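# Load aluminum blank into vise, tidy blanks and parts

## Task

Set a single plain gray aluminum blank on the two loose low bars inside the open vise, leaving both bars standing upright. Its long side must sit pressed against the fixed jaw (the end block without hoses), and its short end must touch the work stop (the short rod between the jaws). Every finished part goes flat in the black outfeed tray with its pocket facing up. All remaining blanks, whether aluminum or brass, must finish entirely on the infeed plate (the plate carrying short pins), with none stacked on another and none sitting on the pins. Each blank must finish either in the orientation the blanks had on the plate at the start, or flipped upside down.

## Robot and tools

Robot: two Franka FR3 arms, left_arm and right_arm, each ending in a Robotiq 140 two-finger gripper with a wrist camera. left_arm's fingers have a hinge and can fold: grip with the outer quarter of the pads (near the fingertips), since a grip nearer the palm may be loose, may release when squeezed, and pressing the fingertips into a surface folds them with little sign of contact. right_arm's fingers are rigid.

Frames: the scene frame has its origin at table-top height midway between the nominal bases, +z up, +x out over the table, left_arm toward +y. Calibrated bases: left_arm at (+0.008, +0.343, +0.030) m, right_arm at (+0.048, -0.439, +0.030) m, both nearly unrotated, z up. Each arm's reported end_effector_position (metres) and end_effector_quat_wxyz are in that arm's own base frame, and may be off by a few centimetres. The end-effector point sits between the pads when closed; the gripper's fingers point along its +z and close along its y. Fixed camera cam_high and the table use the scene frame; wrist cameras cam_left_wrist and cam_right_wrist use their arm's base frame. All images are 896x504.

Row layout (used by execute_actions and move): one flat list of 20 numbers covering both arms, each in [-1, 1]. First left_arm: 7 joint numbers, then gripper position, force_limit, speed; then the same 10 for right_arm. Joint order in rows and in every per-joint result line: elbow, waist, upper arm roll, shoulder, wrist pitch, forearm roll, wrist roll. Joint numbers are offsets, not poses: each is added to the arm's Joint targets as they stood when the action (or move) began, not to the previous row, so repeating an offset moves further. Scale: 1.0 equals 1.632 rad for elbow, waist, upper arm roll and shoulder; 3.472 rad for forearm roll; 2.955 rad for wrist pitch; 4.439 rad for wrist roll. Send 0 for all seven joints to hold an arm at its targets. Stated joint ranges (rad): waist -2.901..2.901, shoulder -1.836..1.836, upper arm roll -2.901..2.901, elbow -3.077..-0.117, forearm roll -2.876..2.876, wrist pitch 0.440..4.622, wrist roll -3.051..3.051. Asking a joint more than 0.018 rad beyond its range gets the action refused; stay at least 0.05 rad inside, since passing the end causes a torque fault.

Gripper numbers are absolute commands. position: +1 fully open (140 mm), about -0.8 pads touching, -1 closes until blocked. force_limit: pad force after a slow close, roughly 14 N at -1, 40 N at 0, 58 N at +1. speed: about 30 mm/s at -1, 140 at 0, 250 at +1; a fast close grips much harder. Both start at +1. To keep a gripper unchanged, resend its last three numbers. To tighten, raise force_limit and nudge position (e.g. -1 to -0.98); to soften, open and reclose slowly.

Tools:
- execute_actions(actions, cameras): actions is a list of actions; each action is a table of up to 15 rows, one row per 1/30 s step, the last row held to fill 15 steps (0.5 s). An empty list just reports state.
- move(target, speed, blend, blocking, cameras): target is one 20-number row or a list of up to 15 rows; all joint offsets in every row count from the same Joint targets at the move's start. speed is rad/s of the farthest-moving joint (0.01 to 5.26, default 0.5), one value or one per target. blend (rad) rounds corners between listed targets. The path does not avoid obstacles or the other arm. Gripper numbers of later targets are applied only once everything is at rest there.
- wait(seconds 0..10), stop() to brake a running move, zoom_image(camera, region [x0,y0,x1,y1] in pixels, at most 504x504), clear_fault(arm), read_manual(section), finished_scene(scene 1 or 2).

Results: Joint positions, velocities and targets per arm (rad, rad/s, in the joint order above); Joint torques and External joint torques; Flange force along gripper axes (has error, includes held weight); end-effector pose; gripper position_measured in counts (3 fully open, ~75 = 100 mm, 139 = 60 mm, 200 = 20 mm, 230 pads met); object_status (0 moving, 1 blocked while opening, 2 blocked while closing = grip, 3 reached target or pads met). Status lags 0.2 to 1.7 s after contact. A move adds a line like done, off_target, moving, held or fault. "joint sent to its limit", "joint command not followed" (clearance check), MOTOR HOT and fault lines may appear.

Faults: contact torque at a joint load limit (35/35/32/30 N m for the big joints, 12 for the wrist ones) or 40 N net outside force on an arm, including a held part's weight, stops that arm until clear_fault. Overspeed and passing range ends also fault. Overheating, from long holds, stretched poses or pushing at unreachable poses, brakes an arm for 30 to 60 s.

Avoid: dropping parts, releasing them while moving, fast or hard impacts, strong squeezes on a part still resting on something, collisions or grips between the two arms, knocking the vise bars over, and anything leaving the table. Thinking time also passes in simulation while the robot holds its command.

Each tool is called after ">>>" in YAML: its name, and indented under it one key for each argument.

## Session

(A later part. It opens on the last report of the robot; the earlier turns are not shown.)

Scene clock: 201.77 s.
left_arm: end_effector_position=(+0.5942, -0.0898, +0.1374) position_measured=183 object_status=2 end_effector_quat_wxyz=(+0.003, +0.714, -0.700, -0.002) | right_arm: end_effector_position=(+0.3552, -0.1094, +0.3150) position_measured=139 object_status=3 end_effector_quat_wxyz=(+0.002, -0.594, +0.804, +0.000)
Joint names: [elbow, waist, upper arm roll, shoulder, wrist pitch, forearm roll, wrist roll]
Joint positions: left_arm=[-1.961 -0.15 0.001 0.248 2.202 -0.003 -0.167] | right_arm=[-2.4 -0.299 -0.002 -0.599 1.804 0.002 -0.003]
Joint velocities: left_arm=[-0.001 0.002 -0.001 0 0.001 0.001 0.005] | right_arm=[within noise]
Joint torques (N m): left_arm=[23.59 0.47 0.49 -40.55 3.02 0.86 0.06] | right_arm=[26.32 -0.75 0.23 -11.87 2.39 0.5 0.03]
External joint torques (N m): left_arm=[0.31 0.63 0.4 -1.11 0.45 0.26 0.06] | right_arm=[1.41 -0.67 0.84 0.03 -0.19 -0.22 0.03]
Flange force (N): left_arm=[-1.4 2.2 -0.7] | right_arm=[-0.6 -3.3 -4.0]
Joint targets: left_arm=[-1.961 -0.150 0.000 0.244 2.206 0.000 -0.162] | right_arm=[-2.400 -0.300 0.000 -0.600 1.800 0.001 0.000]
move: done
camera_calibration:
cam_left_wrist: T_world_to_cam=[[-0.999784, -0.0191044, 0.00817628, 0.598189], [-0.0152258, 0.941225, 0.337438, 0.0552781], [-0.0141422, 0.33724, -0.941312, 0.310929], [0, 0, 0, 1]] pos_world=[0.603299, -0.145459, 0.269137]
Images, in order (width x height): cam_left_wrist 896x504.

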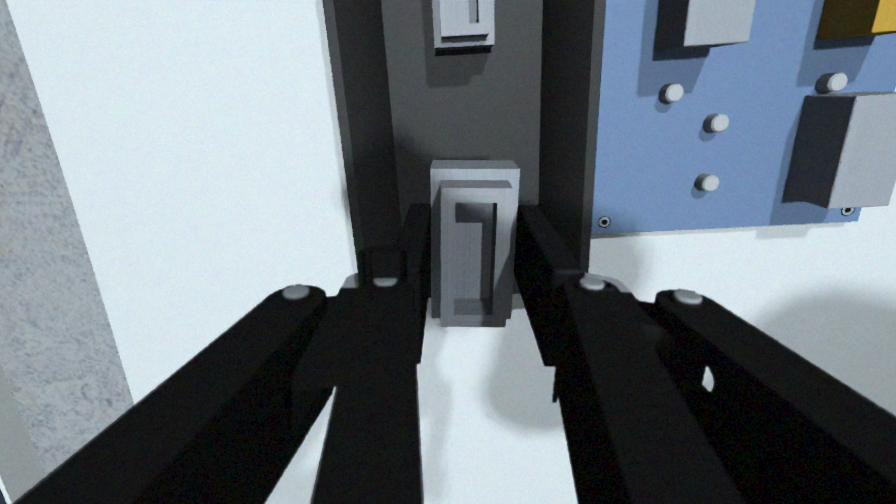

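>>> move:
  target: [-0.03657,0,0,0.0995,0.07515,0,0,-1,-0.5,-1,0,0,0,0,0,0,0,-0.08,-0.5,-1]
  speed: 0.15
  cameras: []

>>> execute_actions:
  actions:
    - [[-0.00005,0,0,0.00056,0.00034,0,0,-1,-0.5,-1,0,0,0,0,0,0,0,-0.08,-0.5,-1],[-0.0001,0,0,0.00112,0.00068,0,0,-1,-0.5,-1,0,0,0,0,0,0,0,-0.08,-0.5,-1],[-0.000156,0,0,0.00169,0.00102,0,0,-1,-0.5,-1,0,0,0,0,0,0,0,-0.08,-0.5,-1]]
    - [[-0.00005,0,0,0.00056,0.00034,0,0,-1,-0.5,-1,0,0,0,0,0,0,0,-0.08,-0.5,-1],[-0.0001,0,0,0.00112,0.00068,0,0,-1,-0.5,-1,0,0,0,0,0,0,0,-0.08,-0.5,-1],[-0.000156,0,0,0.00169,0.00102,0,0,-1,-0.5,-1,0,0,0,0,0,0,0,-0.08,-0.5,-1]]
  cameras: []

Scene clock: 220.03 s.
left_arm: end_effector_position=(+0.5942, -0.0896, +0.0350) position_measured=183 object_status=2 end_effector_quat_wxyz=(+0.002, +0.714, -0.701, -0.002) | right_arm: end_effector_position=(+0.3552, -0.1094, +0.3150) position_measured=139 object_status=3 end_effector_quat_wxyz=(+0.002, -0.594, +0.804, +0.000)
Joint names: [elbow, waist, upper arm roll, shoulder, wrist pitch, forearm roll, wrist roll]
Joint positions: left_arm=[-2.021 -0.15 0.001 0.407 2.424 -0.003 -0.165] | right_arm=[-2.4 -0.299 -0.002 -0.599 1.804 0.002 -0.003]
Joint velocities: left_arm=[0 -0.001 0 -0.001 0.004 -0.001 0] | right_arm=[within noise]
Joint torques (N m): left_arm=[21.59 0.46 0.64 -42.59 3.05 0.75 0.13] | right_arm=[26.32 -0.76 0.29 -11.83 2.42 0.5 0.1]
External joint torques (N m): left_arm=[0.76 0.62 0.41 -0.87 0.52 0.26 0.12] | right_arm=[1.46 -0.72 0.84 -0.05 -0.16 -0.23 0.1]
Flange force (N): left_arm=[-1.1 -0.3 -0.7] | right_arm=[-0.7 -3.1 -4.1]
Joint targets: left_arm=[-2.021 -0.150 0.000 0.407 2.428 0.000 -0.162] | right_arm=[-2.400 -0.300 0.000 -0.600 1.800 0.001 0.000]
move: done
No camera images: "cameras" was empty.

Scene clock: 221.23 s.
left_arm: end_effector_position=(+0.5950, -0.0898, +0.0332) position_measured=183 object_status=2 end_effector_quat_wxyz=(+0.001, +0.714, -0.701, -0.001) | right_arm: end_effector_position=(+0.3552, -0.1094, +0.3150) position_measured=139 object_status=3 end_effector_quat_wxyz=(+0.002, -0.594, +0.804, +0.000)
Joint names: [elbow, waist, upper arm roll, shoulder, wrist pitch, forearm roll, wrist roll]
Joint positions: left_arm=[-2.021 -0.15 0.001 0.411 2.43 -0.003 -0.165] | right_arm=[-2.4 -0.299 -0.002 -0.599 1.804 0.002 -0.003]
Joint velocities: within noise
Joint torques (N m): left_arm=[21.37 0.42 0.64 -41.82 3.08 0.74 0.13] | right_arm=[26.37 -0.74 0.33 -11.91 2.41 0.53 0.12]
External joint torques (N m): left_arm=[0.49 0.58 0.39 0.11 0.52 0.25 0.13] | right_arm=[1.41 -0.68 0.92 0.07 -0.18 -0.2 0.12]
External joint torques at the end of the 1st action: left_arm=[0.56 0.63 0.48 -0.19 0.5 0.26 0.08] | right_arm=[1.42 -0.67 0.77 0.07 -0.17 -0.23 0.13]
Flange force (N): left_arm=[-0.8 -1.6 1.2] | right_arm=[-0.9 -3.4 -4.0]
Flange force at the end of the 1st action (N): left_arm=[-0.9 -1.1 0.6] | right_arm=[-0.7 -3.4 -4.0]
Joint targets: left_arm=[-2.021 -0.150 0.000 0.412 2.434 0.000 -0.162] | right_arm=[-2.400 -0.300 0.000 -0.600 1.800 0.001 0.000]
Step readings (joint positions of left_arm | right_arm; steps 1 to 15: 1st action; 16 to 30: 2nd action):
0: [-2.021 -0.150 0.001 0.407 2.424 -0.003 -0.165] | [-2.400 -0.299 -0.002 -0.599 1.804 0.002 -0.003]
1: [-2.021 -0.150 0.001 0.407 2.424 -0.003 -0.165] | [-2.400 -0.299 -0.002 -0.599 1.804 0.002 -0.003]
2: [-2.021 -0.150 0.001 0.407 2.424 -0.003 -0.165] | [-2.400 -0.299 -0.002 -0.599 1.804 0.002 -0.003]
4: [-2.021 -0.150 0.001 0.408 2.425 -0.003 -0.165] | [-2.400 -0.299 -0.002 -0.599 1.804 0.002 -0.003]
8: [-2.021 -0.150 0.001 0.409 2.426 -0.003 -0.165] | [-2.400 -0.299 -0.002 -0.599 1.804 0.002 -0.003]
15: [-2.021 -0.150 0.001 0.409 2.427 -0.003 -0.165] | [-2.400 -0.299 -0.002 -0.599 1.804 0.002 -0.003]
16: [-2.021 -0.150 0.001 0.409 2.427 -0.003 -0.165] | [-2.400 -0.299 -0.002 -0.599 1.804 0.002 -0.003]
17: [-2.021 -0.150 0.001 0.409 2.427 -0.003 -0.165] | [-2.400 -0.299 -0.002 -0.599 1.804 0.002 -0.003]
19: [-2.021 -0.150 0.001 0.410 2.428 -0.003 -0.165] | [-2.400 -0.299 -0.002 -0.599 1.804 0.002 -0.003]
23: [-2.021 -0.150 0.001 0.411 2.429 -0.003 -0.165] | [-2.400 -0.299 -0.002 -0.599 1.804 0.002 -0.003]
30: [-2.021 -0.150 0.001 0.411 2.430 -0.003 -0.165] | [-2.400 -0.299 -0.002 -0.599 1.804 0.002 -0.003]
No camera images: "cameras" was empty.

>>> execute_actions:
  actions:
    - [[-0.00005,0,0,0.00056,0.00034,0,0,-1,-0.5,-1,0,0,0,0,0,0,0,-0.08,-0.5,-1],[-0.0001,0,0,0.00112,0.00068,0,0,-1,-0.5,-1,0,0,0,0,0,0,0,-0.08,-0.5,-1],[-0.000156,0,0,0.00169,0.00102,0,0,-1,-0.5,-1,0,0,0,0,0,0,0,-0.08,-0.5,-1]]
    - [[-0.00005,0,0,0.00056,0.00034,0,0,-1,-0.5,-1,0,0,0,0,0,0,0,-0.08,-0.5,-1],[-0.0001,0,0,0.00112,0.00068,0,0,-1,-0.5,-1,0,0,0,0,0,0,0,-0.08,-0.5,-1],[-0.000156,0,0,0.00169,0.00102,0,0,-1,-0.5,-1,0,0,0,0,0,0,0,-0.08,-0.5,-1]]
    - [[-0.00005,0,0,0.00056,0.00034,0,0,-1,-0.5,-1,0,0,0,0,0,0,0,-0.08,-0.5,-1],[-0.0001,0,0,0.00112,0.00068,0,0,-1,-0.5,-1,0,0,0,0,0,0,0,-0.08,-0.5,-1],[-0.000156,0,0,0.00169,0.00102,0,0,-1,-0.5,-1,0,0,0,0,0,0,0,-0.08,-0.5,-1]]
  cameras: []

Scene clock: 226.73 s.
left_arm: end_effector_position=(+0.5954, -0.0898, +0.0331) position_measured=183 object_status=2 end_effector_quat_wxyz=(+0.001, +0.713, -0.701, +0.000) | right_arm: end_effector_position=(+0.3552, -0.1094, +0.3150) position_measured=139 object_status=3 end_effector_quat_wxyz=(+0.002, -0.594, +0.804, +0.000)
Joint names: [elbow, waist, upper arm roll, shoulder, wrist pitch, forearm roll, wrist roll]
Joint positions: left_arm=[-2.021 -0.15 0.001 0.412 2.431 -0.003 -0.165] | right_arm=[-2.4 -0.299 -0.002 -0.599 1.804 0.002 -0.003]
Joint velocities: within noise
Joint torques (N m): left_arm=[20.25 0.16 0.64 -36.8 4.22 0.73 0.1] | right_arm=[26.3 -0.69 0.22 -11.87 2.42 0.52 0.03]
External joint torques (N m): left_arm=[-0.71 0.46 0.53 5.32 1.64 0.24 0.1] | right_arm=[1.38 -0.63 0.81 0.11 -0.16 -0.21 0.03]
External joint torques at the end of the 1st action: left_arm=[0.12 0.56 0.46 1.95 0.89 0.26 0.1] | right_arm=[1.45 -0.73 0.81 -0.04 -0.16 -0.2 0.11]
External joint torques at the end of the 2nd action: left_arm=[-0.16 0.37 0.27 3.72 1.33 0.24 0.09] | right_arm=[1.35 -0.63 0.88 0.06 -0.18 -0.17 0.1]
Flange force (N): left_arm=[0.3 -7.6 13.2] | right_arm=[-0.6 -3.5 -3.8]
Flange force at the end of the 1st action (N): left_arm=[-0.4 -4.0 5.4] | right_arm=[-0.7 -3.1 -4.0]
Flange force at the end of the 2nd action (N): left_arm=[0.4 -6.4 9.6] | right_arm=[-0.9 -3.2 -3.8]
Joint targets: left_arm=[-2.022 -0.150 0.000 0.421 2.443 0.000 -0.162] | right_arm=[-2.400 -0.300 0.000 -0.600 1.800 0.001 0.000]
Step readings (joint positions of left_arm | right_arm; steps 1 to 15: 1st action; 16 to 30: 2nd action; 31 to 45: 3rd action):
0: [-2.021 -0.150 0.001 0.411 2.430 -0.003 -0.165] | [-2.400 -0.299 -0.002 -0.599 1.804 0.002 -0.003]
1: [-2.021 -0.150 0.001 0.411 2.430 -0.003 -0.165] | [-2.400 -0.299 -0.002 -0.599 1.804 0.002 -0.003]
2: [-2.021 -0.150 0.001 0.411 2.430 -0.003 -0.165] | [-2.400 -0.299 -0.002 -0.599 1.804 0.002 -0.003]
4: [-2.021 -0.150 0.001 0.411 2.430 -0.003 -0.165] | [-2.400 -0.299 -0.002 -0.599 1.804 0.002 -0.003]
8: [-2.021 -0.150 0.001 0.411 2.430 -0.003 -0.165] | [-2.400 -0.299 -0.002 -0.599 1.804 0.002 -0.003]
15: [-2.021 -0.150 0.001 0.411 2.430 -0.003 -0.165] | [-2.400 -0.299 -0.002 -0.599 1.804 0.002 -0.003]
16: [-2.021 -0.150 0.001 0.411 2.430 -0.003 -0.165] | [-2.400 -0.299 -0.002 -0.599 1.804 0.002 -0.003]
17: [-2.021 -0.150 0.001 0.411 2.430 -0.003 -0.165] | [-2.400 -0.299 -0.002 -0.599 1.804 0.002 -0.003]
19: [-2.021 -0.150 0.001 0.411 2.430 -0.003 -0.165] | [-2.400 -0.299 -0.002 -0.599 1.804 0.002 -0.003]
23: [-2.021 -0.150 0.001 0.411 2.430 -0.003 -0.165] | [-2.400 -0.299 -0.002 -0.599 1.804 0.002 -0.003]
30: [-2.021 -0.150 0.001 0.411 2.430 -0.003 -0.165] | [-2.400 -0.299 -0.002 -0.599 1.804 0.002 -0.003]
31: [-2.021 -0.150 0.001 0.411 2.430 -0.003 -0.165] | [-2.400 -0.299 -0.002 -0.599 1.804 0.002 -0.003]
32: [-2.021 -0.150 0.001 0.411 2.431 -0.003 -0.165] | [-2.400 -0.299 -0.002 -0.599 1.804 0.002 -0.003]
34: [-2.021 -0.150 0.001 0.412 2.431 -0.003 -0.165] | [-2.400 -0.299 -0.002 -0.599 1.804 0.002 -0.003]
38: [-2.021 -0.150 0.001 0.412 2.431 -0.003 -0.165] | [-2.400 -0.299 -0.002 -0.599 1.804 0.002 -0.003]
45: [-2.021 -0.150 0.001 0.412 2.431 -0.003 -0.165] | [-2.400 -0.299 -0.002 -0.599 1.804 0.002 -0.003]
No camera images: "cameras" was empty.

>>> move:
  target:
    - [0.000447,0,0,-0.00485,-0.00292,0,0,-1,-0.5,-1,0,0,0,0,0,0,0,-0.08,-0.5,-1]
    - [0.000447,0,0,-0.00485,-0.00292,0,0,-0.15,-0.5,-1,0,0,0,0,0,0,0,-0.08,-0.5,-1]
    - [0.00993,0,0,-0.05505,-0.03589,0,0,-0.15,-0.5,-1,0,0,0,0,0,0,0,-0.08,-0.5,-1]
  speed: [0.05,0.05,0.1]
  cameras: ["cam_left_wrist"]

Scene clock: 245.97 s.
left_arm: end_effector_position=(+0.5961, -0.0901, +0.0788) position_measured=148 object_status=3 end_effector_quat_wxyz=(+0.001, +0.713, -0.701, +0.001) | right_arm: end_effector_position=(+0.3551, -0.1094, +0.3150) position_measured=139 object_status=3 end_effector_quat_wxyz=(+0.002, -0.594, +0.804, +0.000)
Joint names: [elbow, waist, upper arm roll, shoulder, wrist pitch, forearm roll, wrist roll]
Joint positions: left_arm=[-2.007 -0.15 0.001 0.333 2.34 -0.003 -0.165] | right_arm=[-2.4 -0.299 -0.002 -0.599 1.804 0.002 -0.003]
Joint velocities: left_arm=[0 0 -0.002 0.001 -0.005 0 0] | right_arm=[within noise]
Joint torques (N m): left_arm=[22.17 0.45 0.64 -40.74 2.41 0.78 0.12] | right_arm=[26.29 -0.73 0.23 -11.83 2.41 0.54 -0.02]
External joint torques (N m): left_arm=[0.19 0.66 0.53 0.01 -0.16 0.25 0.12] | right_arm=[1.42 -0.72 0.75 0.04 -0.17 -0.19 -0.02]
Flange force (N): left_arm=[-1.0 -1.2 -0.4] | right_arm=[-0.4 -3.3 -4.0]
Joint targets: left_arm=[-2.006 -0.150 0.000 0.331 2.337 0.000 -0.162] | right_arm=[-2.400 -0.300 0.000 -0.600 1.800 0.001 0.000]
move: done
camera_calibration:
cam_left_wrist: T_world_to_cam=[[-0.999854, -0.0170872, 0.000417212, 0.601448], [-0.0159497, 0.941511, 0.336604, 0.0758756], [-0.00614442, 0.336549, -0.941646, 0.251069], [0, 0, 0, 1]] pos_world=[0.604113, -0.145657, 0.210627]
Images, in order (width x height): cam_left_wrist 896x504.

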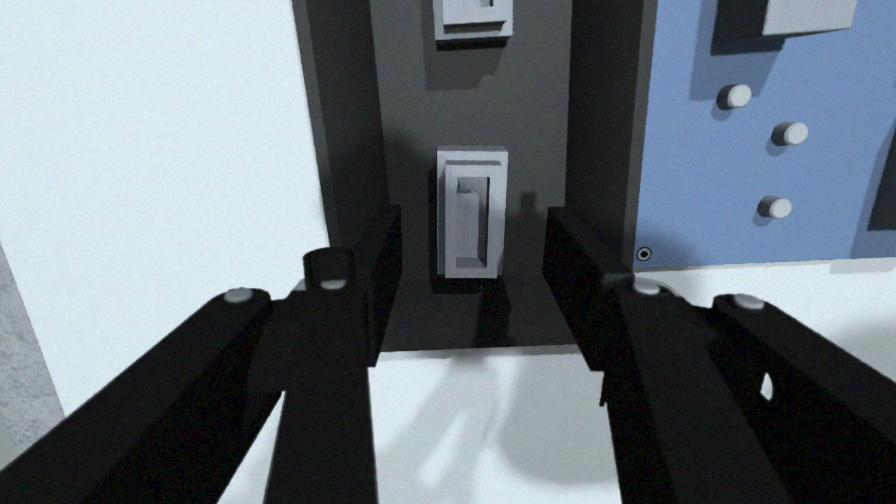

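>>> move:
  target:
    - [0.02165,0,0,-0.04501,-0.03681,0,0,-0.15,-0.5,-1,0,0,0,0,0,0,0,-0.08,-0.5,-1]
    - [-0.24188,0.27566,0,-0.57043,-0.18146,0,-0.04238,-0.15,-0.5,-1,0.63013,0.76027,0,0.72054,0.04993,-0.0003,0.20799,-0.08,-0.5,-1]
  speed: [0.2,0.6]
  blend: [0.05,0]
  cameras: ["cam_right_wrist", "cam_high"]

Scene clock: 254.10 s.
left_arm: end_effector_position=(+0.3553, +0.1081, +0.3147) position_measured=148 object_status=3 end_effector_quat_wxyz=(+0.000, +0.895, -0.447, +0.001) | right_arm: end_effector_position=(+0.4195, +0.5783, +0.1679) position_measured=139 object_status=3 end_effector_quat_wxyz=(+0.004, +0.715, -0.699, -0.001)
Joint names: [elbow, waist, upper arm roll, shoulder, wrist pitch, forearm roll, wrist roll]
Joint positions: left_arm=[-2.4 0.299 -0.001 -0.598 1.803 -0.003 -0.346] | right_arm=[-1.373 0.941 0.001 0.577 1.943 0.002 0.918]
Joint velocities: left_arm=[within noise] | right_arm=[0.001 0.001 -0.001 -0.001 0.001 0.002 0.008]
Joint torques (N m): left_arm=[24.64 0.98 0.36 -12.51 2.51 1.02 -0.24] | right_arm=[26.4 -0.26 1.27 -49.85 2.67 0.39 -0.04]
External joint torques (N m): left_arm=[-0.15 1.02 0.92 -0.53 -0.09 0.29 -0.24] | right_arm=[1.72 -0.28 0.77 0.56 0.2 -0.32 -0.04]
Flange force (N): left_arm=[-2.6 1.3 0.1] | right_arm=[-9.8 -7.6 -1.9]
Joint targets: left_arm=[-2.401 0.300 0.000 -0.600 1.801 0.000 -0.350] | right_arm=[-1.372 0.941 0.000 0.576 1.948 0.000 0.923]
move: done
camera_calibration:
cam_right_wrist: T_world_to_cam=[[-0.999157, -0.0410308, -0.00100256, 0.452512], [-0.0388931, 0.938734, 0.342441, -0.579896], [-0.0131095, 0.342191, -0.939539, 0.100877], [0, 0, 0, 1]] pos_world=[0.430899, 0.528416, 0.293812]
Images, in order (width x height): cam_high 896x504, cam_right_wrist 896x504.

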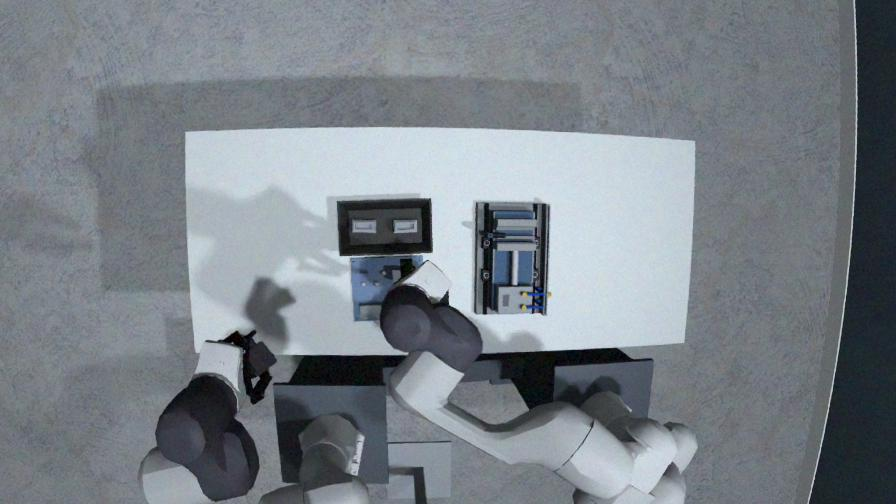

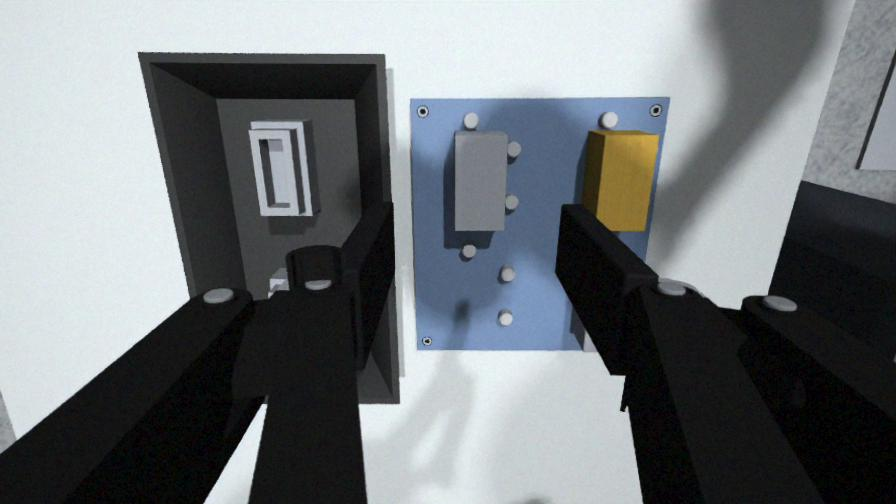

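>>> zoom_image:
  camera: "cam_right_wrist"
  region: [430, 100, 540, 250]

Scaled by 3.360 from the camera's 896x504 image, which has a finer 1280x720 frame.

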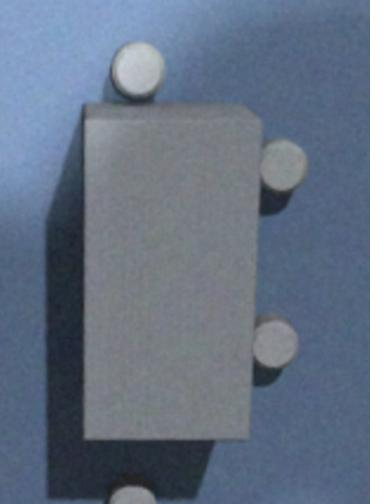

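>>> move:
  target: [0,0,0,0,0,0,0,-0.15,-0.5,-1,-0.05584,0.01205,0,0.04406,0.05517,0,0.00049,-0.08,-0.5,-1]
  speed: 0.15
  cameras: ["cam_right_wrist"]

Scene clock: 286.47 s.
left_arm: end_effector_position=(+0.3551, +0.1081, +0.3146) position_measured=148 object_status=3 end_effector_quat_wxyz=(+0.001, +0.895, -0.446, +0.001) | right_arm: end_effector_position=(+0.4097, +0.5858, +0.0895) position_measured=139 object_status=3 end_effector_quat_wxyz=(+0.003, +0.720, -0.694, -0.001)
Joint names: [elbow, waist, upper arm roll, shoulder, wrist pitch, forearm roll, wrist roll]
Joint positions: left_arm=[-2.4 0.299 -0.001 -0.598 1.803 -0.003 -0.347] | right_arm=[-1.462 0.959 0.001 0.649 2.105 0.002 0.922]
Joint velocities: left_arm=[within noise] | right_arm=[0 -0.001 0 -0.001 0.004 0 0.001]
Joint torques (N m): left_arm=[24.75 0.89 0.41 -12.43 2.57 0.99 -0.19] | right_arm=[25.4 0.09 1.39 -50.61 2.69 0.36 0.12]
External joint torques (N m): left_arm=[0.01 0.9 0.92 -0.54 -0.02 0.25 -0.19] | right_arm=[1.49 0.05 0.81 0.67 0.24 -0.3 0.12]
Flange force (N): left_arm=[-2.5 1.0 -0.1] | right_arm=[-8.7 -5.9 0.1]
Joint targets: left_arm=[-2.401 0.300 0.000 -0.600 1.801 0.000 -0.350] | right_arm=[-1.463 0.960 0.000 0.648 2.111 0.000 0.925]
move: done
camera_calibration:
cam_right_wrist: T_world_to_cam=[[-0.998528, -0.0541818, -0.00260836, 0.450551], [-0.051768, 0.937474, 0.344184, -0.554644], [-0.0162033, 0.343813, -0.938898, 0.0248603], [0, 0, 0, 1]] pos_world=[0.421578, 0.535829, 0.215416]
Images, in order (width x height): cam_right_wrist 896x504.

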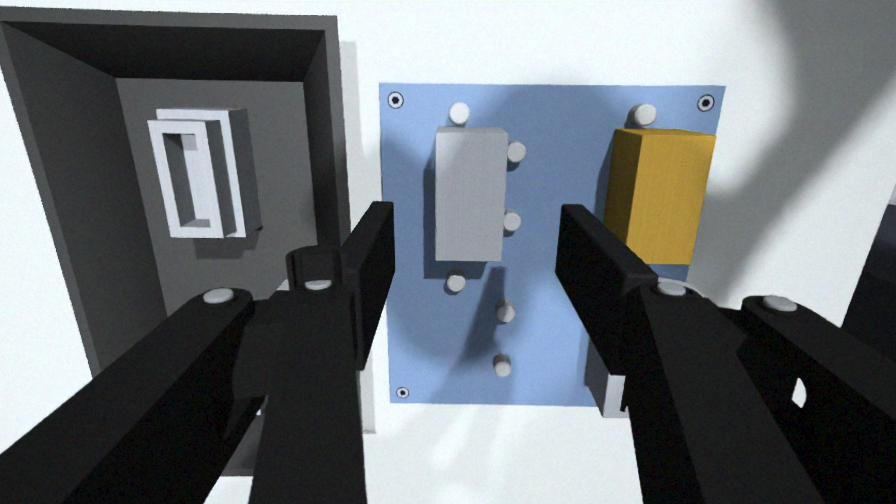

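>>> move:
  target:
    - [0,0,0,0,0,0,0,-0.15,-0.5,-1,-0.01513,0,0,0.04673,0.03416,0,0,-0.08,-0.5,-1]
    - [0,0,0,0,0,0,0,-0.15,-0.5,-1,-0.01513,0,0,0.04673,0.03416,0,0,-1,-0.5,-1]
  speed: [0.1,0.1]
  cameras: ["cam_right_wrist"]

Scene clock: 292.67 s.
left_arm: end_effector_position=(+0.3550, +0.1081, +0.3146) position_measured=148 object_status=3 end_effector_quat_wxyz=(+0.001, +0.895, -0.446, +0.001) | right_arm: end_effector_position=(+0.4100, +0.5861, +0.0330) position_measured=183 object_status=0 end_effector_quat_wxyz=(+0.002, +0.720, -0.694, -0.001)
Joint names: [elbow, waist, upper arm roll, shoulder, wrist pitch, forearm roll, wrist roll]
Joint positions: left_arm=[-2.4 0.299 -0.001 -0.598 1.802 -0.003 -0.347] | right_arm=[-1.487 0.959 0.001 0.724 2.207 0.002 0.922]
Joint velocities: within noise
Joint torques (N m): left_arm=[24.81 0.91 0.37 -12.38 2.59 1 -0.2] | right_arm=[24.42 0.1 1.44 -51.12 2.65 0.33 0.05]
External joint torques (N m): left_arm=[0.04 0.93 0.89 -0.44 0 0.27 -0.2] | right_arm=[1.16 0.21 0.92 1.21 0.18 -0.28 0.05]
Flange force (N): left_arm=[-2.3 0.6 -0.1] | right_arm=[-8.4 -5.7 1.9]
Joint targets: left_arm=[-2.401 0.300 0.000 -0.600 1.801 0.000 -0.350] | right_arm=[-1.488 0.960 0.000 0.725 2.212 0.000 0.925]
move: done
camera_calibration:
cam_right_wrist: T_world_to_cam=[[-0.99855, -0.0537132, -0.00366029, 0.450447], [-0.0516758, 0.93716, 0.345052, -0.535361], [-0.0151036, 0.344741, -0.938576, -0.0293609], [0, 0, 0, 1]] pos_world=[0.421686, 0.536036, 0.158819]
Images, in order (width x height): cam_right_wrist 896x504.

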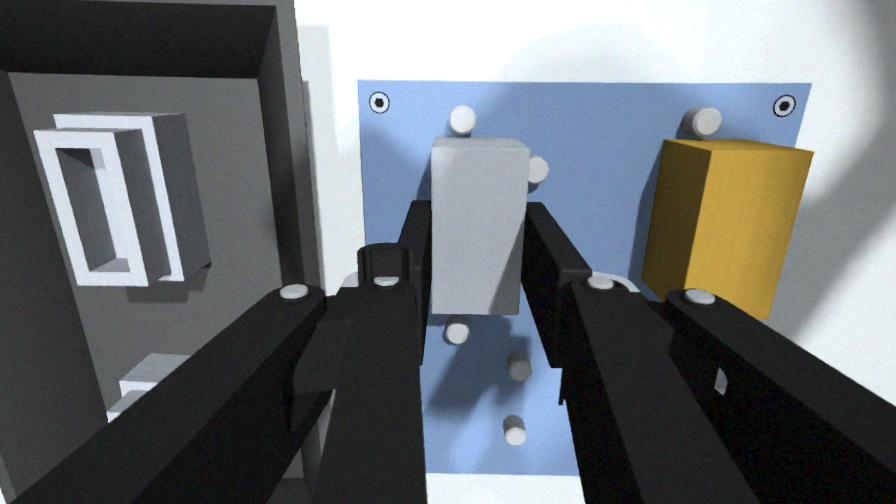

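>>> move:
  target:
    - [0,0,0,0,0,0,0,-0.15,-0.5,-1,0.00165,0,0,-0.01077,-0.00686,0,0,-1,-0.5,-1]
    - [0,0,0,0,0,0,0,-0.15,-0.5,-1,0.06028,0,0,-0.08757,-0.08166,0,0,-1,-0.5,-1]
    - [0,0,0,0,0,0,0,-0.15,-0.5,-1,-0.26115,-0.28862,0,-0.30915,-0.02651,0,-0.10442,-1,-0.5,-1]
  speed: [0.035,0.15,0.4]
  blend: [0,0.05,0]
  cameras: ["cam_right_wrist", "cam_high"]

Scene clock: 311.77 s.
left_arm: end_effector_position=(+0.3549, +0.1081, +0.3145) position_measured=148 object_status=3 end_effector_quat_wxyz=(+0.001, +0.895, -0.446, +0.001) | right_arm: end_effector_position=(+0.5336, +0.2826, +0.1673) position_measured=183 object_status=2 end_effector_quat_wxyz=(+0.004, +0.714, -0.700, -0.002)
Joint names: [elbow, waist, upper arm roll, shoulder, wrist pitch, forearm roll, wrist roll]
Joint positions: left_arm=[-2.4 0.299 -0.001 -0.599 1.802 -0.003 -0.347] | right_arm=[-1.914 0.489 -0.002 0.223 2.128 0.002 0.467]
Joint velocities: left_arm=[within noise] | right_arm=[0 0.001 0 -0.001 -0.001 0.001 -0.007]
Joint torques (N m): left_arm=[24.92 0.87 0.38 -12.32 2.59 0.99 -0.19] | right_arm=[25.74 -0.38 1.22 -40.44 2.86 0.39 -0.29]
External joint torques (N m): left_arm=[0.26 0.96 1 -0.53 0.02 0.27 -0.19] | right_arm=[1.76 -0.29 1.13 -0.84 0.34 -0.24 -0.29]
Flange force (N): left_arm=[-2.4 0.3 -0.7] | right_arm=[-1.9 -3.9 -2.3]
Joint targets: left_arm=[-2.401 0.300 0.000 -0.600 1.801 0.000 -0.350] | right_arm=[-1.914 0.489 0.000 0.220 2.133 0.000 0.462]
move: done
camera_calibration:
cam_right_wrist: T_world_to_cam=[[-0.999348, -0.0360807, 0.00114728, 0.552694], [-0.0334916, 0.93856, 0.343486, -0.300665], [-0.01347, 0.343224, -0.939157, 0.202814], [0, 0, 0, 1]] pos_world=[0.544996, 0.232523, 0.293114]
Images, in order (width x height): cam_high 896x504, cam_right_wrist 896x504.

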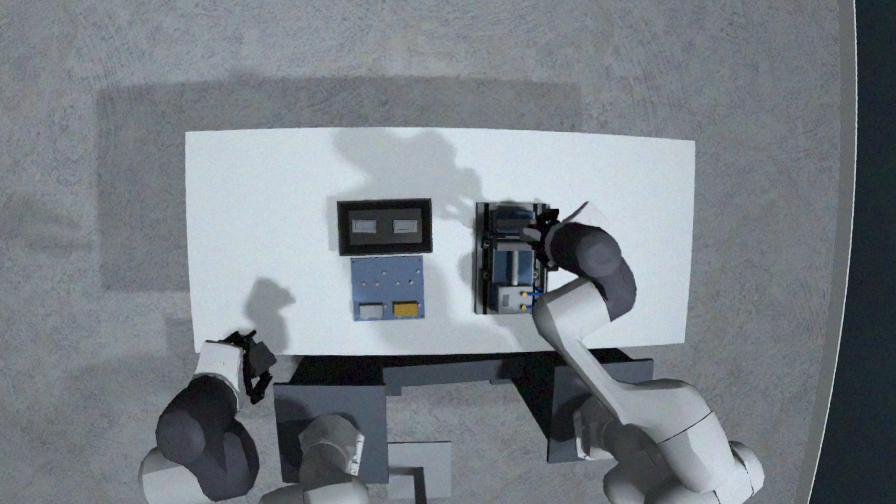

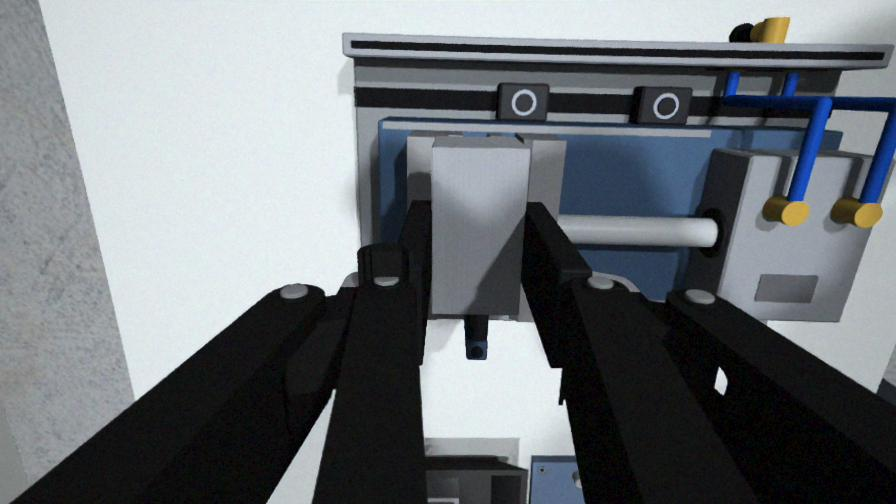

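>>> zoom_image:
  camera: "cam_right_wrist"
  region: [380, 110, 600, 220]

>>> zoom_image:
  camera: "cam_right_wrist"
  region: [400, 290, 570, 370]

Scaled by 2.291 from the camera's 896x504 image, which has a finer 1280x720 frame.

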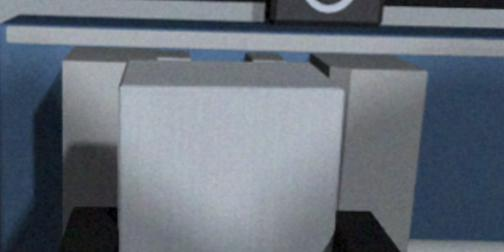

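Scaled by 2.965 from the camera's 896x504 image, which has a finer 1280x720 frame.

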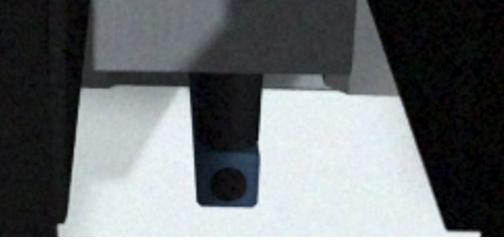

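>>> zoom_image:
  camera: "cam_right_wrist"
  region: [330, 20, 600, 150]

>>> zoom_image:
  camera: "cam_right_wrist"
  region: [590, 20, 896, 170]

Scaled by 1.867 from the camera's 896x504 image, which has a finer 1280x720 frame.

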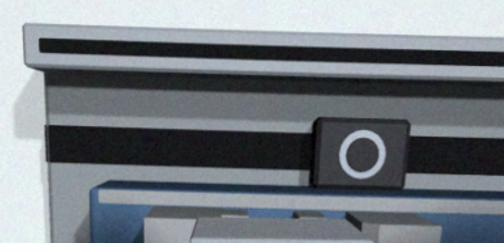

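Scaled by 1.647 from the camera's 896x504 image, which has a finer 1280x720 frame.

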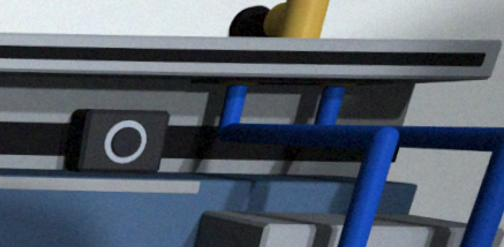

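>>> zoom_image:
  camera: "cam_right_wrist"
  region: [480, 280, 560, 330]

>>> zoom_image:
  camera: "cam_right_wrist"
  region: [395, 125, 475, 215]

>>> zoom_image:
  camera: "cam_right_wrist"
  region: [495, 125, 575, 215]

Scaled by 6.300 from the camera's 896x504 image, which has a finer 1280x720 frame.

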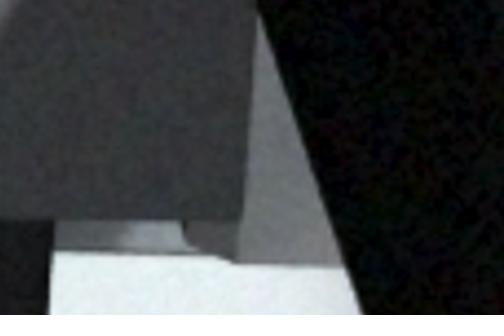

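Scaled by 5.600 from the camera's 896x504 image, which has a finer 1280x720 frame.

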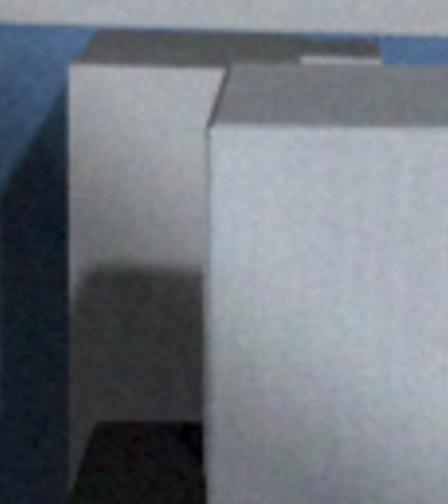

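Scaled by 5.600 from the camera's 896x504 image, which has a finer 1280x720 frame.

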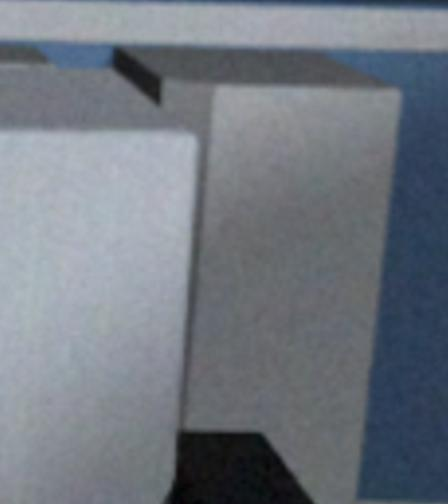

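>>> move:
  target: [0,0,0,0,0,0,0,-0.15,-0.5,-1,-0.03487,0.01818,0,0.02298,0.03195,0,0.00926,-1,-0.5,-1]
  speed: 0.12
  cameras: ["cam_right_wrist"]

Scene clock: 364.80 s.
left_arm: end_effector_position=(+0.3549, +0.1081, +0.3145) position_measured=148 object_status=3 end_effector_quat_wxyz=(+0.001, +0.895, -0.446, +0.001) | right_arm: end_effector_position=(+0.5221, +0.2962, +0.1284) position_measured=183 object_status=2 end_effector_quat_wxyz=(+0.004, +0.713, -0.701, -0.001)
Joint names: [elbow, waist, upper arm roll, shoulder, wrist pitch, forearm roll, wrist roll]
Joint positions: left_arm=[-2.4 0.299 -0.001 -0.599 1.802 -0.003 -0.347] | right_arm=[-1.971 0.517 -0.002 0.259 2.222 0.002 0.498]
Joint velocities: left_arm=[within noise] | right_arm=[0.001 -0.001 -0.001 0.001 0.002 0.001 0.005]
Joint torques (N m): left_arm=[24.91 0.9 0.42 -12.32 2.61 0.99 -0.17] | right_arm=[25.12 -0.01 1.03 -40.3 2.83 0.37 0.06]
External joint torques (N m): left_arm=[0.24 0.9 0.91 -0.51 0.04 0.27 -0.17] | right_arm=[2.03 -0.05 0.79 -0.58 0.34 -0.22 0.06]
Flange force (N): left_arm=[-2.3 0.3 -0.6] | right_arm=[-3.4 -5.1 -1.9]
Joint targets: left_arm=[-2.401 0.300 0.000 -0.600 1.801 0.000 -0.350] | right_arm=[-1.971 0.519 0.000 0.257 2.228 0.000 0.503]
move: done
camera_calibration:
cam_right_wrist: T_world_to_cam=[[-0.99941, -0.0343458, -0.000157386, 0.541488], [-0.032306, 0.93848, 0.34382, -0.301159], [-0.0116611, 0.343622, -0.939036, 0.160362], [0, 0, 0, 1]] pos_world=[0.533309, 0.246126, 0.254215]
Images, in order (width x height): cam_right_wrist 896x504.

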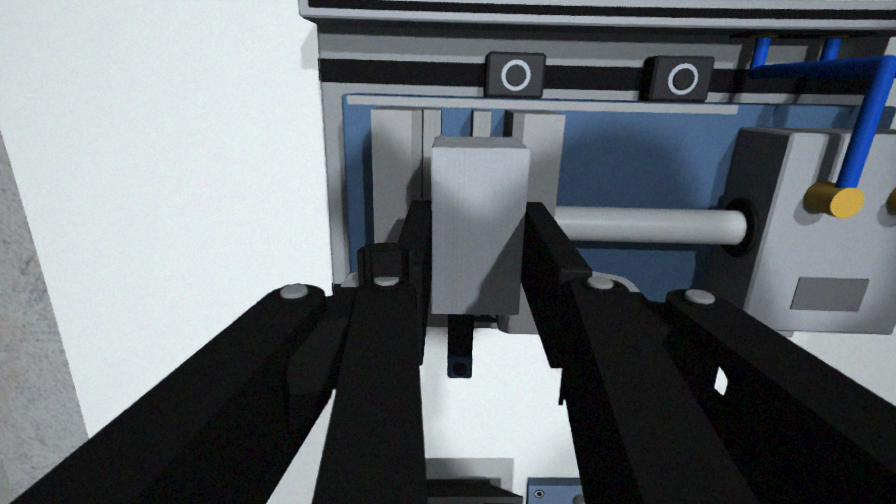

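>>> zoom_image:
  camera: "cam_right_wrist"
  region: [355, 95, 585, 215]

>>> zoom_image:
  camera: "cam_right_wrist"
  region: [410, 290, 570, 390]

Scaled by 2.191 from the camera's 896x504 image, which has a finer 1280x720 frame.

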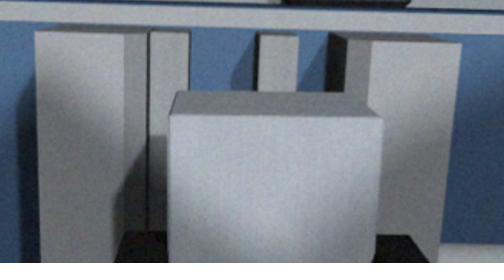

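Scaled by 3.150 from the camera's 896x504 image, which has a finer 1280x720 frame.

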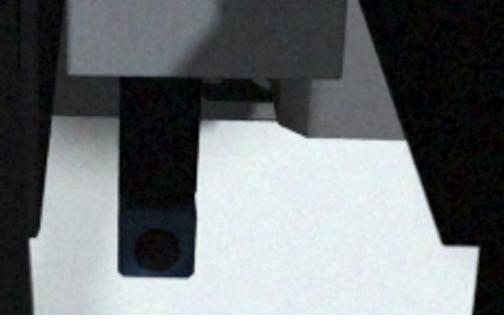

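>>> move:
  target:
    - [0,0,0,0,0,0,0,-0.15,-0.5,-1,0.00623,-0.0014,0,0.0043,-0.00106,0,0.00131,-1,-0.5,-1]
    - [0,0,0,0,0,0,0,-0.15,-0.5,-1,-0.00294,-0.0014,0,0.01937,0.01232,0,0.00131,-1,-0.5,-1]
  speed: [0.05,0.04]
  cameras: ["cam_right_wrist"]

Scene clock: 411.33 s.
left_arm: end_effector_position=(+0.3549, +0.1080, +0.3145) position_measured=148 object_status=3 end_effector_quat_wxyz=(+0.001, +0.895, -0.446, +0.001) | right_arm: end_effector_position=(+0.5244, +0.2975, +0.1109) position_measured=183 object_status=2 end_effector_quat_wxyz=(+0.003, +0.710, -0.704, -0.001)
Joint names: [elbow, waist, upper arm roll, shoulder, wrist pitch, forearm roll, wrist roll]
Joint positions: left_arm=[-2.4 0.299 -0.001 -0.599 1.802 -0.003 -0.347] | right_arm=[-1.975 0.517 -0.002 0.29 2.258 0.002 0.505]
Joint velocities: left_arm=[within noise] | right_arm=[0 0.001 0.001 0.002 0.005 -0.001 0]
Joint torques (N m): left_arm=[24.86 0.92 0.38 -12.3 2.61 0.99 -0.24] | right_arm=[24.67 -0.26 1.02 -40.51 2.93 0.33 0.13]
External joint torques (N m): left_arm=[0.05 0.96 0.94 -0.29 0.02 0.27 -0.24] | right_arm=[1.87 -0.19 0.85 -0.13 0.43 -0.24 0.13]
Flange force (N): left_arm=[-2.2 0.1 -0.1] | right_arm=[-3.7 -5.5 -0.7]
Joint targets: left_arm=[-2.401 0.300 0.000 -0.600 1.801 0.000 -0.350] | right_arm=[-1.976 0.517 0.000 0.289 2.264 0.000 0.509]
move: done
camera_calibration:
cam_right_wrist: T_world_to_cam=[[-0.999639, -0.0268644, -0.000883693, 0.541792], [-0.025529, 0.938633, 0.343972, -0.299911], [-0.00841116, 0.34387, -0.938979, 0.141724], [0, 0, 0, 1]] pos_world=[0.535132, 0.247327, 0.236716]
Images, in order (width x height): cam_right_wrist 896x504.

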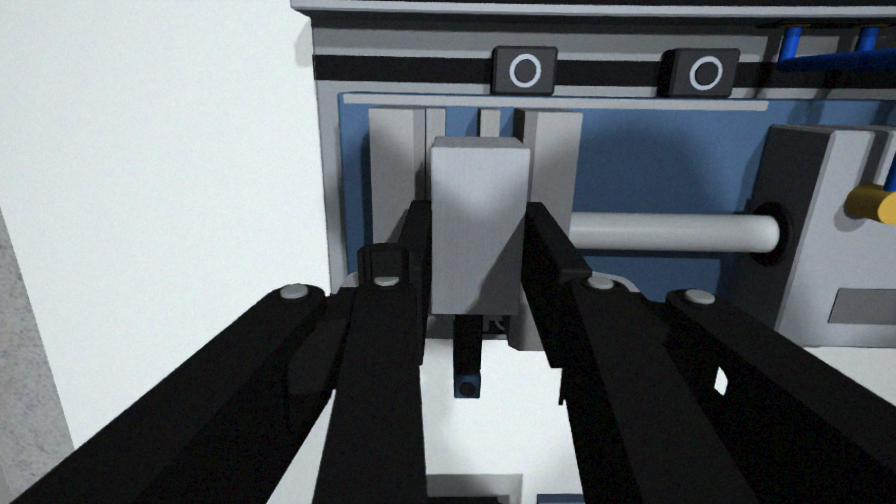

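>>> zoom_image:
  camera: "cam_right_wrist"
  region: [360, 95, 590, 215]

>>> zoom_image:
  camera: "cam_right_wrist"
  region: [410, 290, 570, 410]

Scaled by 2.191 from the camera's 896x504 image, which has a finer 1280x720 frame.

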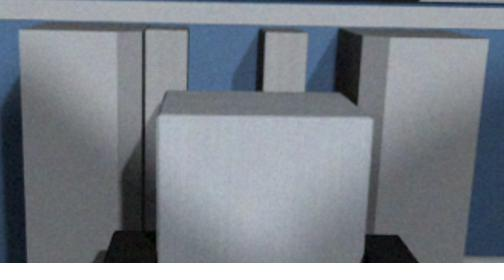

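Scaled by 3.150 from the camera's 896x504 image, which has a finer 1280x720 frame.

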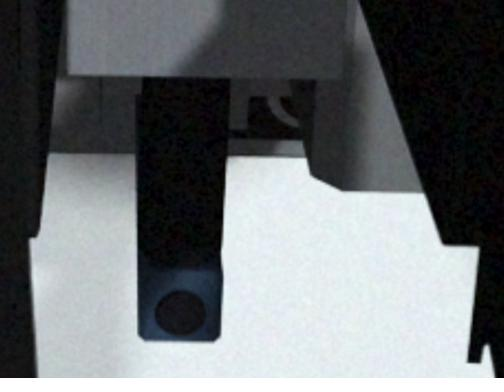

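>>> zoom_image:
  camera: "cam_right_wrist"
  region: [500, 100, 560, 160]

>>> zoom_image:
  camera: "cam_right_wrist"
  region: [405, 100, 465, 160]

Scaled by 8.400 from the camera's 896x504 image, which has a finer 1280x720 frame.

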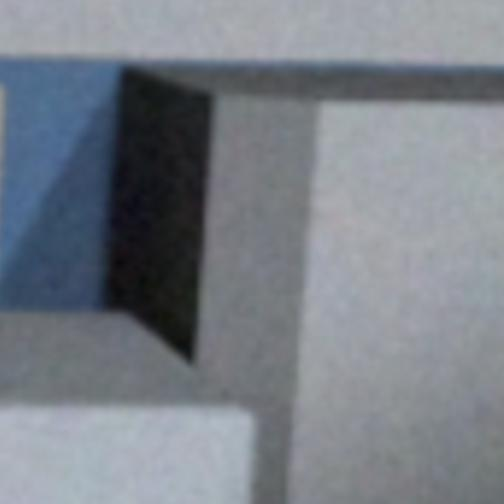

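Scaled by 8.400 from the camera's 896x504 image, which has a finer 1280x720 frame.

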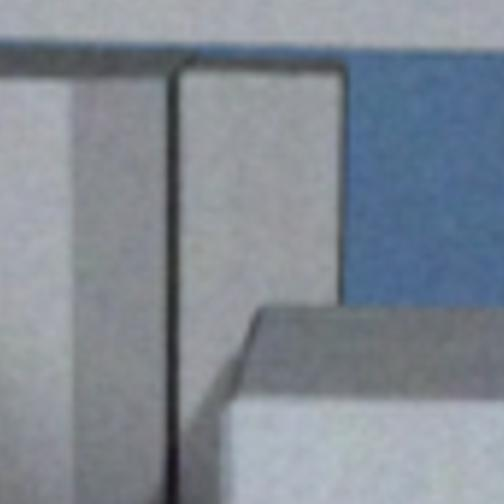

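>>> move:
  target:
    - [0,0,0,0,0,0,0,-0.15,-0.5,-1,-0.00116,0,0,0.00219,0.00185,0,0,-1,-0.5,-1]
    - [0,0,0,0,0,0,0,-0.15,-0.5,-1,0.00496,0.0044,0,0.00629,0.00075,0,0.00162,-1,-0.5,-1]
  speed: [0.03,0.02]
  cameras: []

>>> move:
  target: [0,0,0,0,0,0,0,-0.15,-0.5,-1,0.001223,0.00088,0,0.00082,-0.00022,0,0.000324,-1,-0.5,-1]
  speed: 0.05
  cameras: []

>>> move:
  target: [0,0,0,0,0,0,0,-0.15,-0.5,-1,0.001223,0.00088,0,0.00082,-0.00022,0,0.000324,-1,-0.5,-1]
  speed: 0.05
  cameras: []

Scene clock: 443.80 s.
left_arm: end_effector_position=(+0.3549, +0.1080, +0.3145) position_measured=148 object_status=3 end_effector_quat_wxyz=(+0.001, +0.895, -0.446, +0.001) | right_arm: end_effector_position=(+0.5244, +0.3007, +0.1073) position_measured=183 object_status=2 end_effector_quat_wxyz=(+0.004, +0.710, -0.704, -0.001)
Joint names: [elbow, waist, upper arm roll, shoulder, wrist pitch, forearm roll, wrist roll]
Joint positions: left_arm=[-2.4 0.299 -0.001 -0.599 1.802 -0.003 -0.347] | right_arm=[-1.971 0.522 -0.002 0.299 2.262 0.002 0.511]
Joint velocities: left_arm=[within noise] | right_arm=[0.002 0 0 0.001 0.001 0.001 0.005]
Joint torques (N m): left_arm=[24.89 0.85 0.42 -12.29 2.62 0.99 -0.18] | right_arm=[25.22 0.07 1.08 -41.15 2.63 0.34 0.15]
External joint torques (N m): left_arm=[0.29 0.86 0.94 -0.56 0.05 0.27 -0.18] | right_arm=[2.46 0.08 0.85 -0.49 0.13 -0.23 0.15]
Flange force (N): left_arm=[-2.3 0.3 -0.6] | right_arm=[-4.9 -7.0 -2.3]
Joint targets: left_arm=[-2.401 0.300 0.000 -0.600 1.801 0.000 -0.350] | right_arm=[-1.968 0.524 0.000 0.299 2.266 0.000 0.516]
move: done
No camera images: "cameras" was empty.

Scene clock: 444.50 s.
left_arm: end_effector_position=(+0.3549, +0.1080, +0.3145) position_measured=148 object_status=3 end_effector_quat_wxyz=(+0.001, +0.895, -0.446, +0.001) | right_arm: end_effector_position=(+0.5246, +0.3019, +0.1074) position_measured=183 object_status=2 end_effector_quat_wxyz=(+0.003, +0.710, -0.704, -0.001)
Joint names: [elbow, waist, upper arm roll, shoulder, wrist pitch, forearm roll, wrist roll]
Joint positions: left_arm=[-2.4 0.299 -0.001 -0.599 1.802 -0.003 -0.347] | right_arm=[-1.969 0.524 -0.002 0.301 2.262 0.002 0.513]
Joint velocities: within noise
Joint torques (N m): left_arm=[24.9 0.88 0.41 -12.32 2.62 0.98 -0.19] | right_arm=[25.51 0.14 1.01 -40.58 2.59 0.32 0.16]
External joint torques (N m): left_arm=[0.27 0.9 0.91 -0.52 0.05 0.25 -0.19] | right_arm=[2.78 0.23 0.85 0.13 0.1 -0.25 0.16]
Flange force (N): left_arm=[-2.2 0.3 -0.6] | right_arm=[-6.6 -9.5 -1.7]
Joint targets: left_arm=[-2.401 0.300 0.000 -0.600 1.801 0.000 -0.350] | right_arm=[-1.966 0.525 0.000 0.301 2.266 0.000 0.517]
move: done
No camera images: "cameras" was empty.

Scene clock: 445.20 s.
left_arm: end_effector_position=(+0.3548, +0.1080, +0.3145) position_measured=148 object_status=3 end_effector_quat_wxyz=(+0.001, +0.895, -0.446, +0.001) | right_arm: end_effector_position=(+0.5248, +0.3030, +0.1074) position_measured=183 object_status=2 end_effector_quat_wxyz=(+0.003, +0.710, -0.704, -0.001)
Joint names: [elbow, waist, upper arm roll, shoulder, wrist pitch, forearm roll, wrist roll]
Joint positions: left_arm=[-2.4 0.299 -0.001 -0.599 1.802 -0.003 -0.347] | right_arm=[-1.967 0.525 -0.002 0.302 2.262 0.002 0.515]
Joint velocities: within noise
Joint torques (N m): left_arm=[24.88 0.87 0.41 -12.33 2.63 1 -0.2] | right_arm=[25.51 0.07 1.01 -40.64 2.62 0.35 0.05]
External joint torques (N m): left_arm=[0.11 0.91 0.97 -0.39 0.04 0.27 -0.2] | right_arm=[2.77 0.12 0.8 0.13 0.13 -0.23 0.04]
Flange force (N): left_arm=[-2.3 0.2 -0.2] | right_arm=[-6.2 -9.6 -1.6]
Joint targets: left_arm=[-2.401 0.300 0.000 -0.600 1.801 0.000 -0.350] | right_arm=[-1.964 0.527 0.000 0.302 2.265 0.000 0.519]
move: done
No camera images: "cameras" was empty.

>>> move:
  target: [0,0,0,0,0,0,0,-0.15,-0.5,-1,0.001594,0.00088,0,0.00012,-0.00081,0,0.000324,-1,-0.5,-1]
  speed: 0.05
  cameras: []

>>> move:
  target: [0,0,0,0,0,0,0,-0.15,-0.5,-1,0.001223,0.00088,0,0.00082,-0.00022,0,0.000324,-1,-0.5,-1]
  speed: 0.05
  cameras: []

>>> move:
  target: [0,0,0,0,0,0,0,-0.15,-0.5,-1,0.001223,0.00088,0,0.00082,-0.00022,0,0.000324,-1,-0.5,-1]
  speed: 0.05
  cameras: ["cam_right_wrist"]

Scene clock: 450.47 s.
left_arm: end_effector_position=(+0.3548, +0.1080, +0.3145) position_measured=148 object_status=3 end_effector_quat_wxyz=(+0.001, +0.895, -0.446, +0.001) | right_arm: end_effector_position=(+0.5254, +0.3043, +0.1084) position_measured=183 object_status=2 end_effector_quat_wxyz=(+0.002, +0.710, -0.704, -0.001)
Joint names: [elbow, waist, upper arm roll, shoulder, wrist pitch, forearm roll, wrist roll]
Joint positions: left_arm=[-2.4 0.299 -0.001 -0.599 1.802 -0.003 -0.347] | right_arm=[-1.964 0.526 -0.002 0.302 2.262 0.002 0.516]
Joint velocities: within noise
Joint torques (N m): left_arm=[24.94 0.87 0.42 -12.32 2.61 1 -0.19] | right_arm=[25.48 0.19 1.07 -40.74 2.62 0.35 0.08]
External joint torques (N m): left_arm=[0.1 0.94 1 -0.32 0.02 0.27 -0.19] | right_arm=[2.63 0.06 0.71 0.22 0.11 -0.23 0.07]
Flange force (N): left_arm=[-2.3 0.0 -0.2] | right_arm=[-6.1 -9.4 -1.4]
Joint targets: left_arm=[-2.401 0.300 0.000 -0.600 1.801 0.000 -0.350] | right_arm=[-1.961 0.528 0.000 0.302 2.263 0.000 0.520]
move: done
No camera images: "cameras" was empty.

Scene clock: 451.17 s.
left_arm: end_effector_position=(+0.3548, +0.1080, +0.3145) position_measured=148 object_status=3 end_effector_quat_wxyz=(+0.001, +0.895, -0.446, +0.001) | right_arm: end_effector_position=(+0.5256, +0.3054, +0.1085) position_measured=183 object_status=2 end_effector_quat_wxyz=(+0.002, +0.710, -0.704, -0.001)
Joint names: [elbow, waist, upper arm roll, shoulder, wrist pitch, forearm roll, wrist roll]
Joint positions: left_arm=[-2.4 0.299 -0.001 -0.599 1.802 -0.003 -0.347] | right_arm=[-1.962 0.528 -0.002 0.304 2.262 0.002 0.518]
Joint velocities: within noise
Joint torques (N m): left_arm=[24.9 0.91 0.43 -12.3 2.62 0.98 -0.19] | right_arm=[25.9 0.09 1.02 -40.73 2.61 0.35 0.13]
External joint torques (N m): left_arm=[0.25 0.91 0.95 -0.5 0.05 0.26 -0.19] | right_arm=[3.01 0.02 0.72 0.34 0.1 -0.22 0.13]
Flange force (N): left_arm=[-2.3 0.2 -0.6] | right_arm=[-7.1 -11.0 -1.6]
Joint targets: left_arm=[-2.401 0.300 0.000 -0.600 1.801 0.000 -0.350] | right_arm=[-1.959 0.529 0.000 0.304 2.262 0.000 0.522]
move: done
No camera images: "cameras" was empty.

Scene clock: 451.87 s.
left_arm: end_effector_position=(+0.3548, +0.1080, +0.3145) position_measured=148 object_status=3 end_effector_quat_wxyz=(+0.001, +0.895, -0.446, +0.001) | right_arm: end_effector_position=(+0.5258, +0.3065, +0.1085) position_measured=183 object_status=2 end_effector_quat_wxyz=(+0.001, +0.710, -0.704, -0.001)
Joint names: [elbow, waist, upper arm roll, shoulder, wrist pitch, forearm roll, wrist roll]
Joint positions: left_arm=[-2.4 0.299 -0.001 -0.599 1.802 -0.003 -0.347] | right_arm=[-1.96 0.529 -0.002 0.305 2.262 0.001 0.519]
Joint velocities: within noise
Joint torques (N m): left_arm=[24.85 0.85 0.37 -12.3 2.62 0.99 -0.24] | right_arm=[25.54 0.16 1.03 -40.77 2.61 0.36 0.12]
External joint torques (N m): left_arm=[0.09 0.91 0.94 -0.42 0.03 0.27 -0.24] | right_arm=[2.74 0 0.64 0.15 0.1 -0.22 0.12]
Flange force (N): left_arm=[-2.2 0.4 -0.2] | right_arm=[-6.2 -9.6 -1.6]
Joint targets: left_arm=[-2.401 0.300 0.000 -0.600 1.801 0.000 -0.350] | right_arm=[-1.957 0.531 0.000 0.305 2.261 0.000 0.523]
move: done
camera_calibration:
cam_right_wrist: T_world_to_cam=[[-0.999682, -0.0247478, -0.00474788, 0.543142], [-0.0248623, 0.937956, 0.345863, -0.307875], [-0.00410604, 0.345871, -0.938273, 0.1335], [0, 0, 0, 1]] pos_world=[0.535863, 0.256041, 0.234321]
Images, in order (width x height): cam_right_wrist 896x504.

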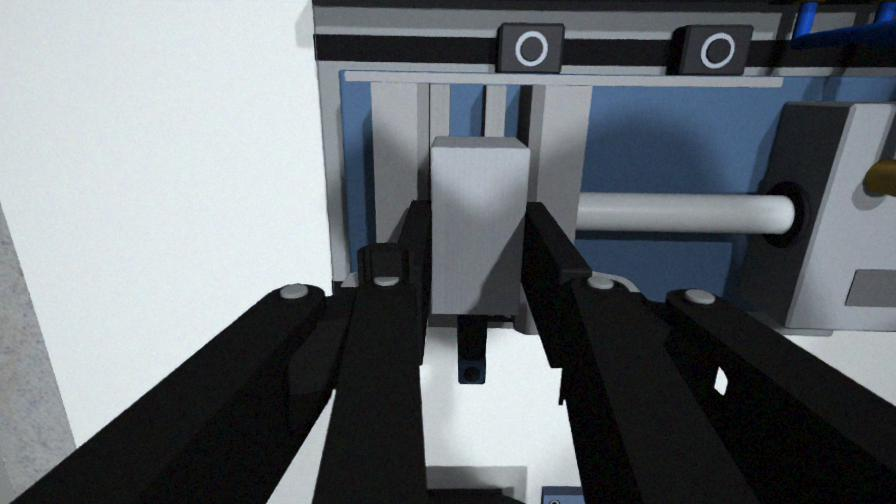

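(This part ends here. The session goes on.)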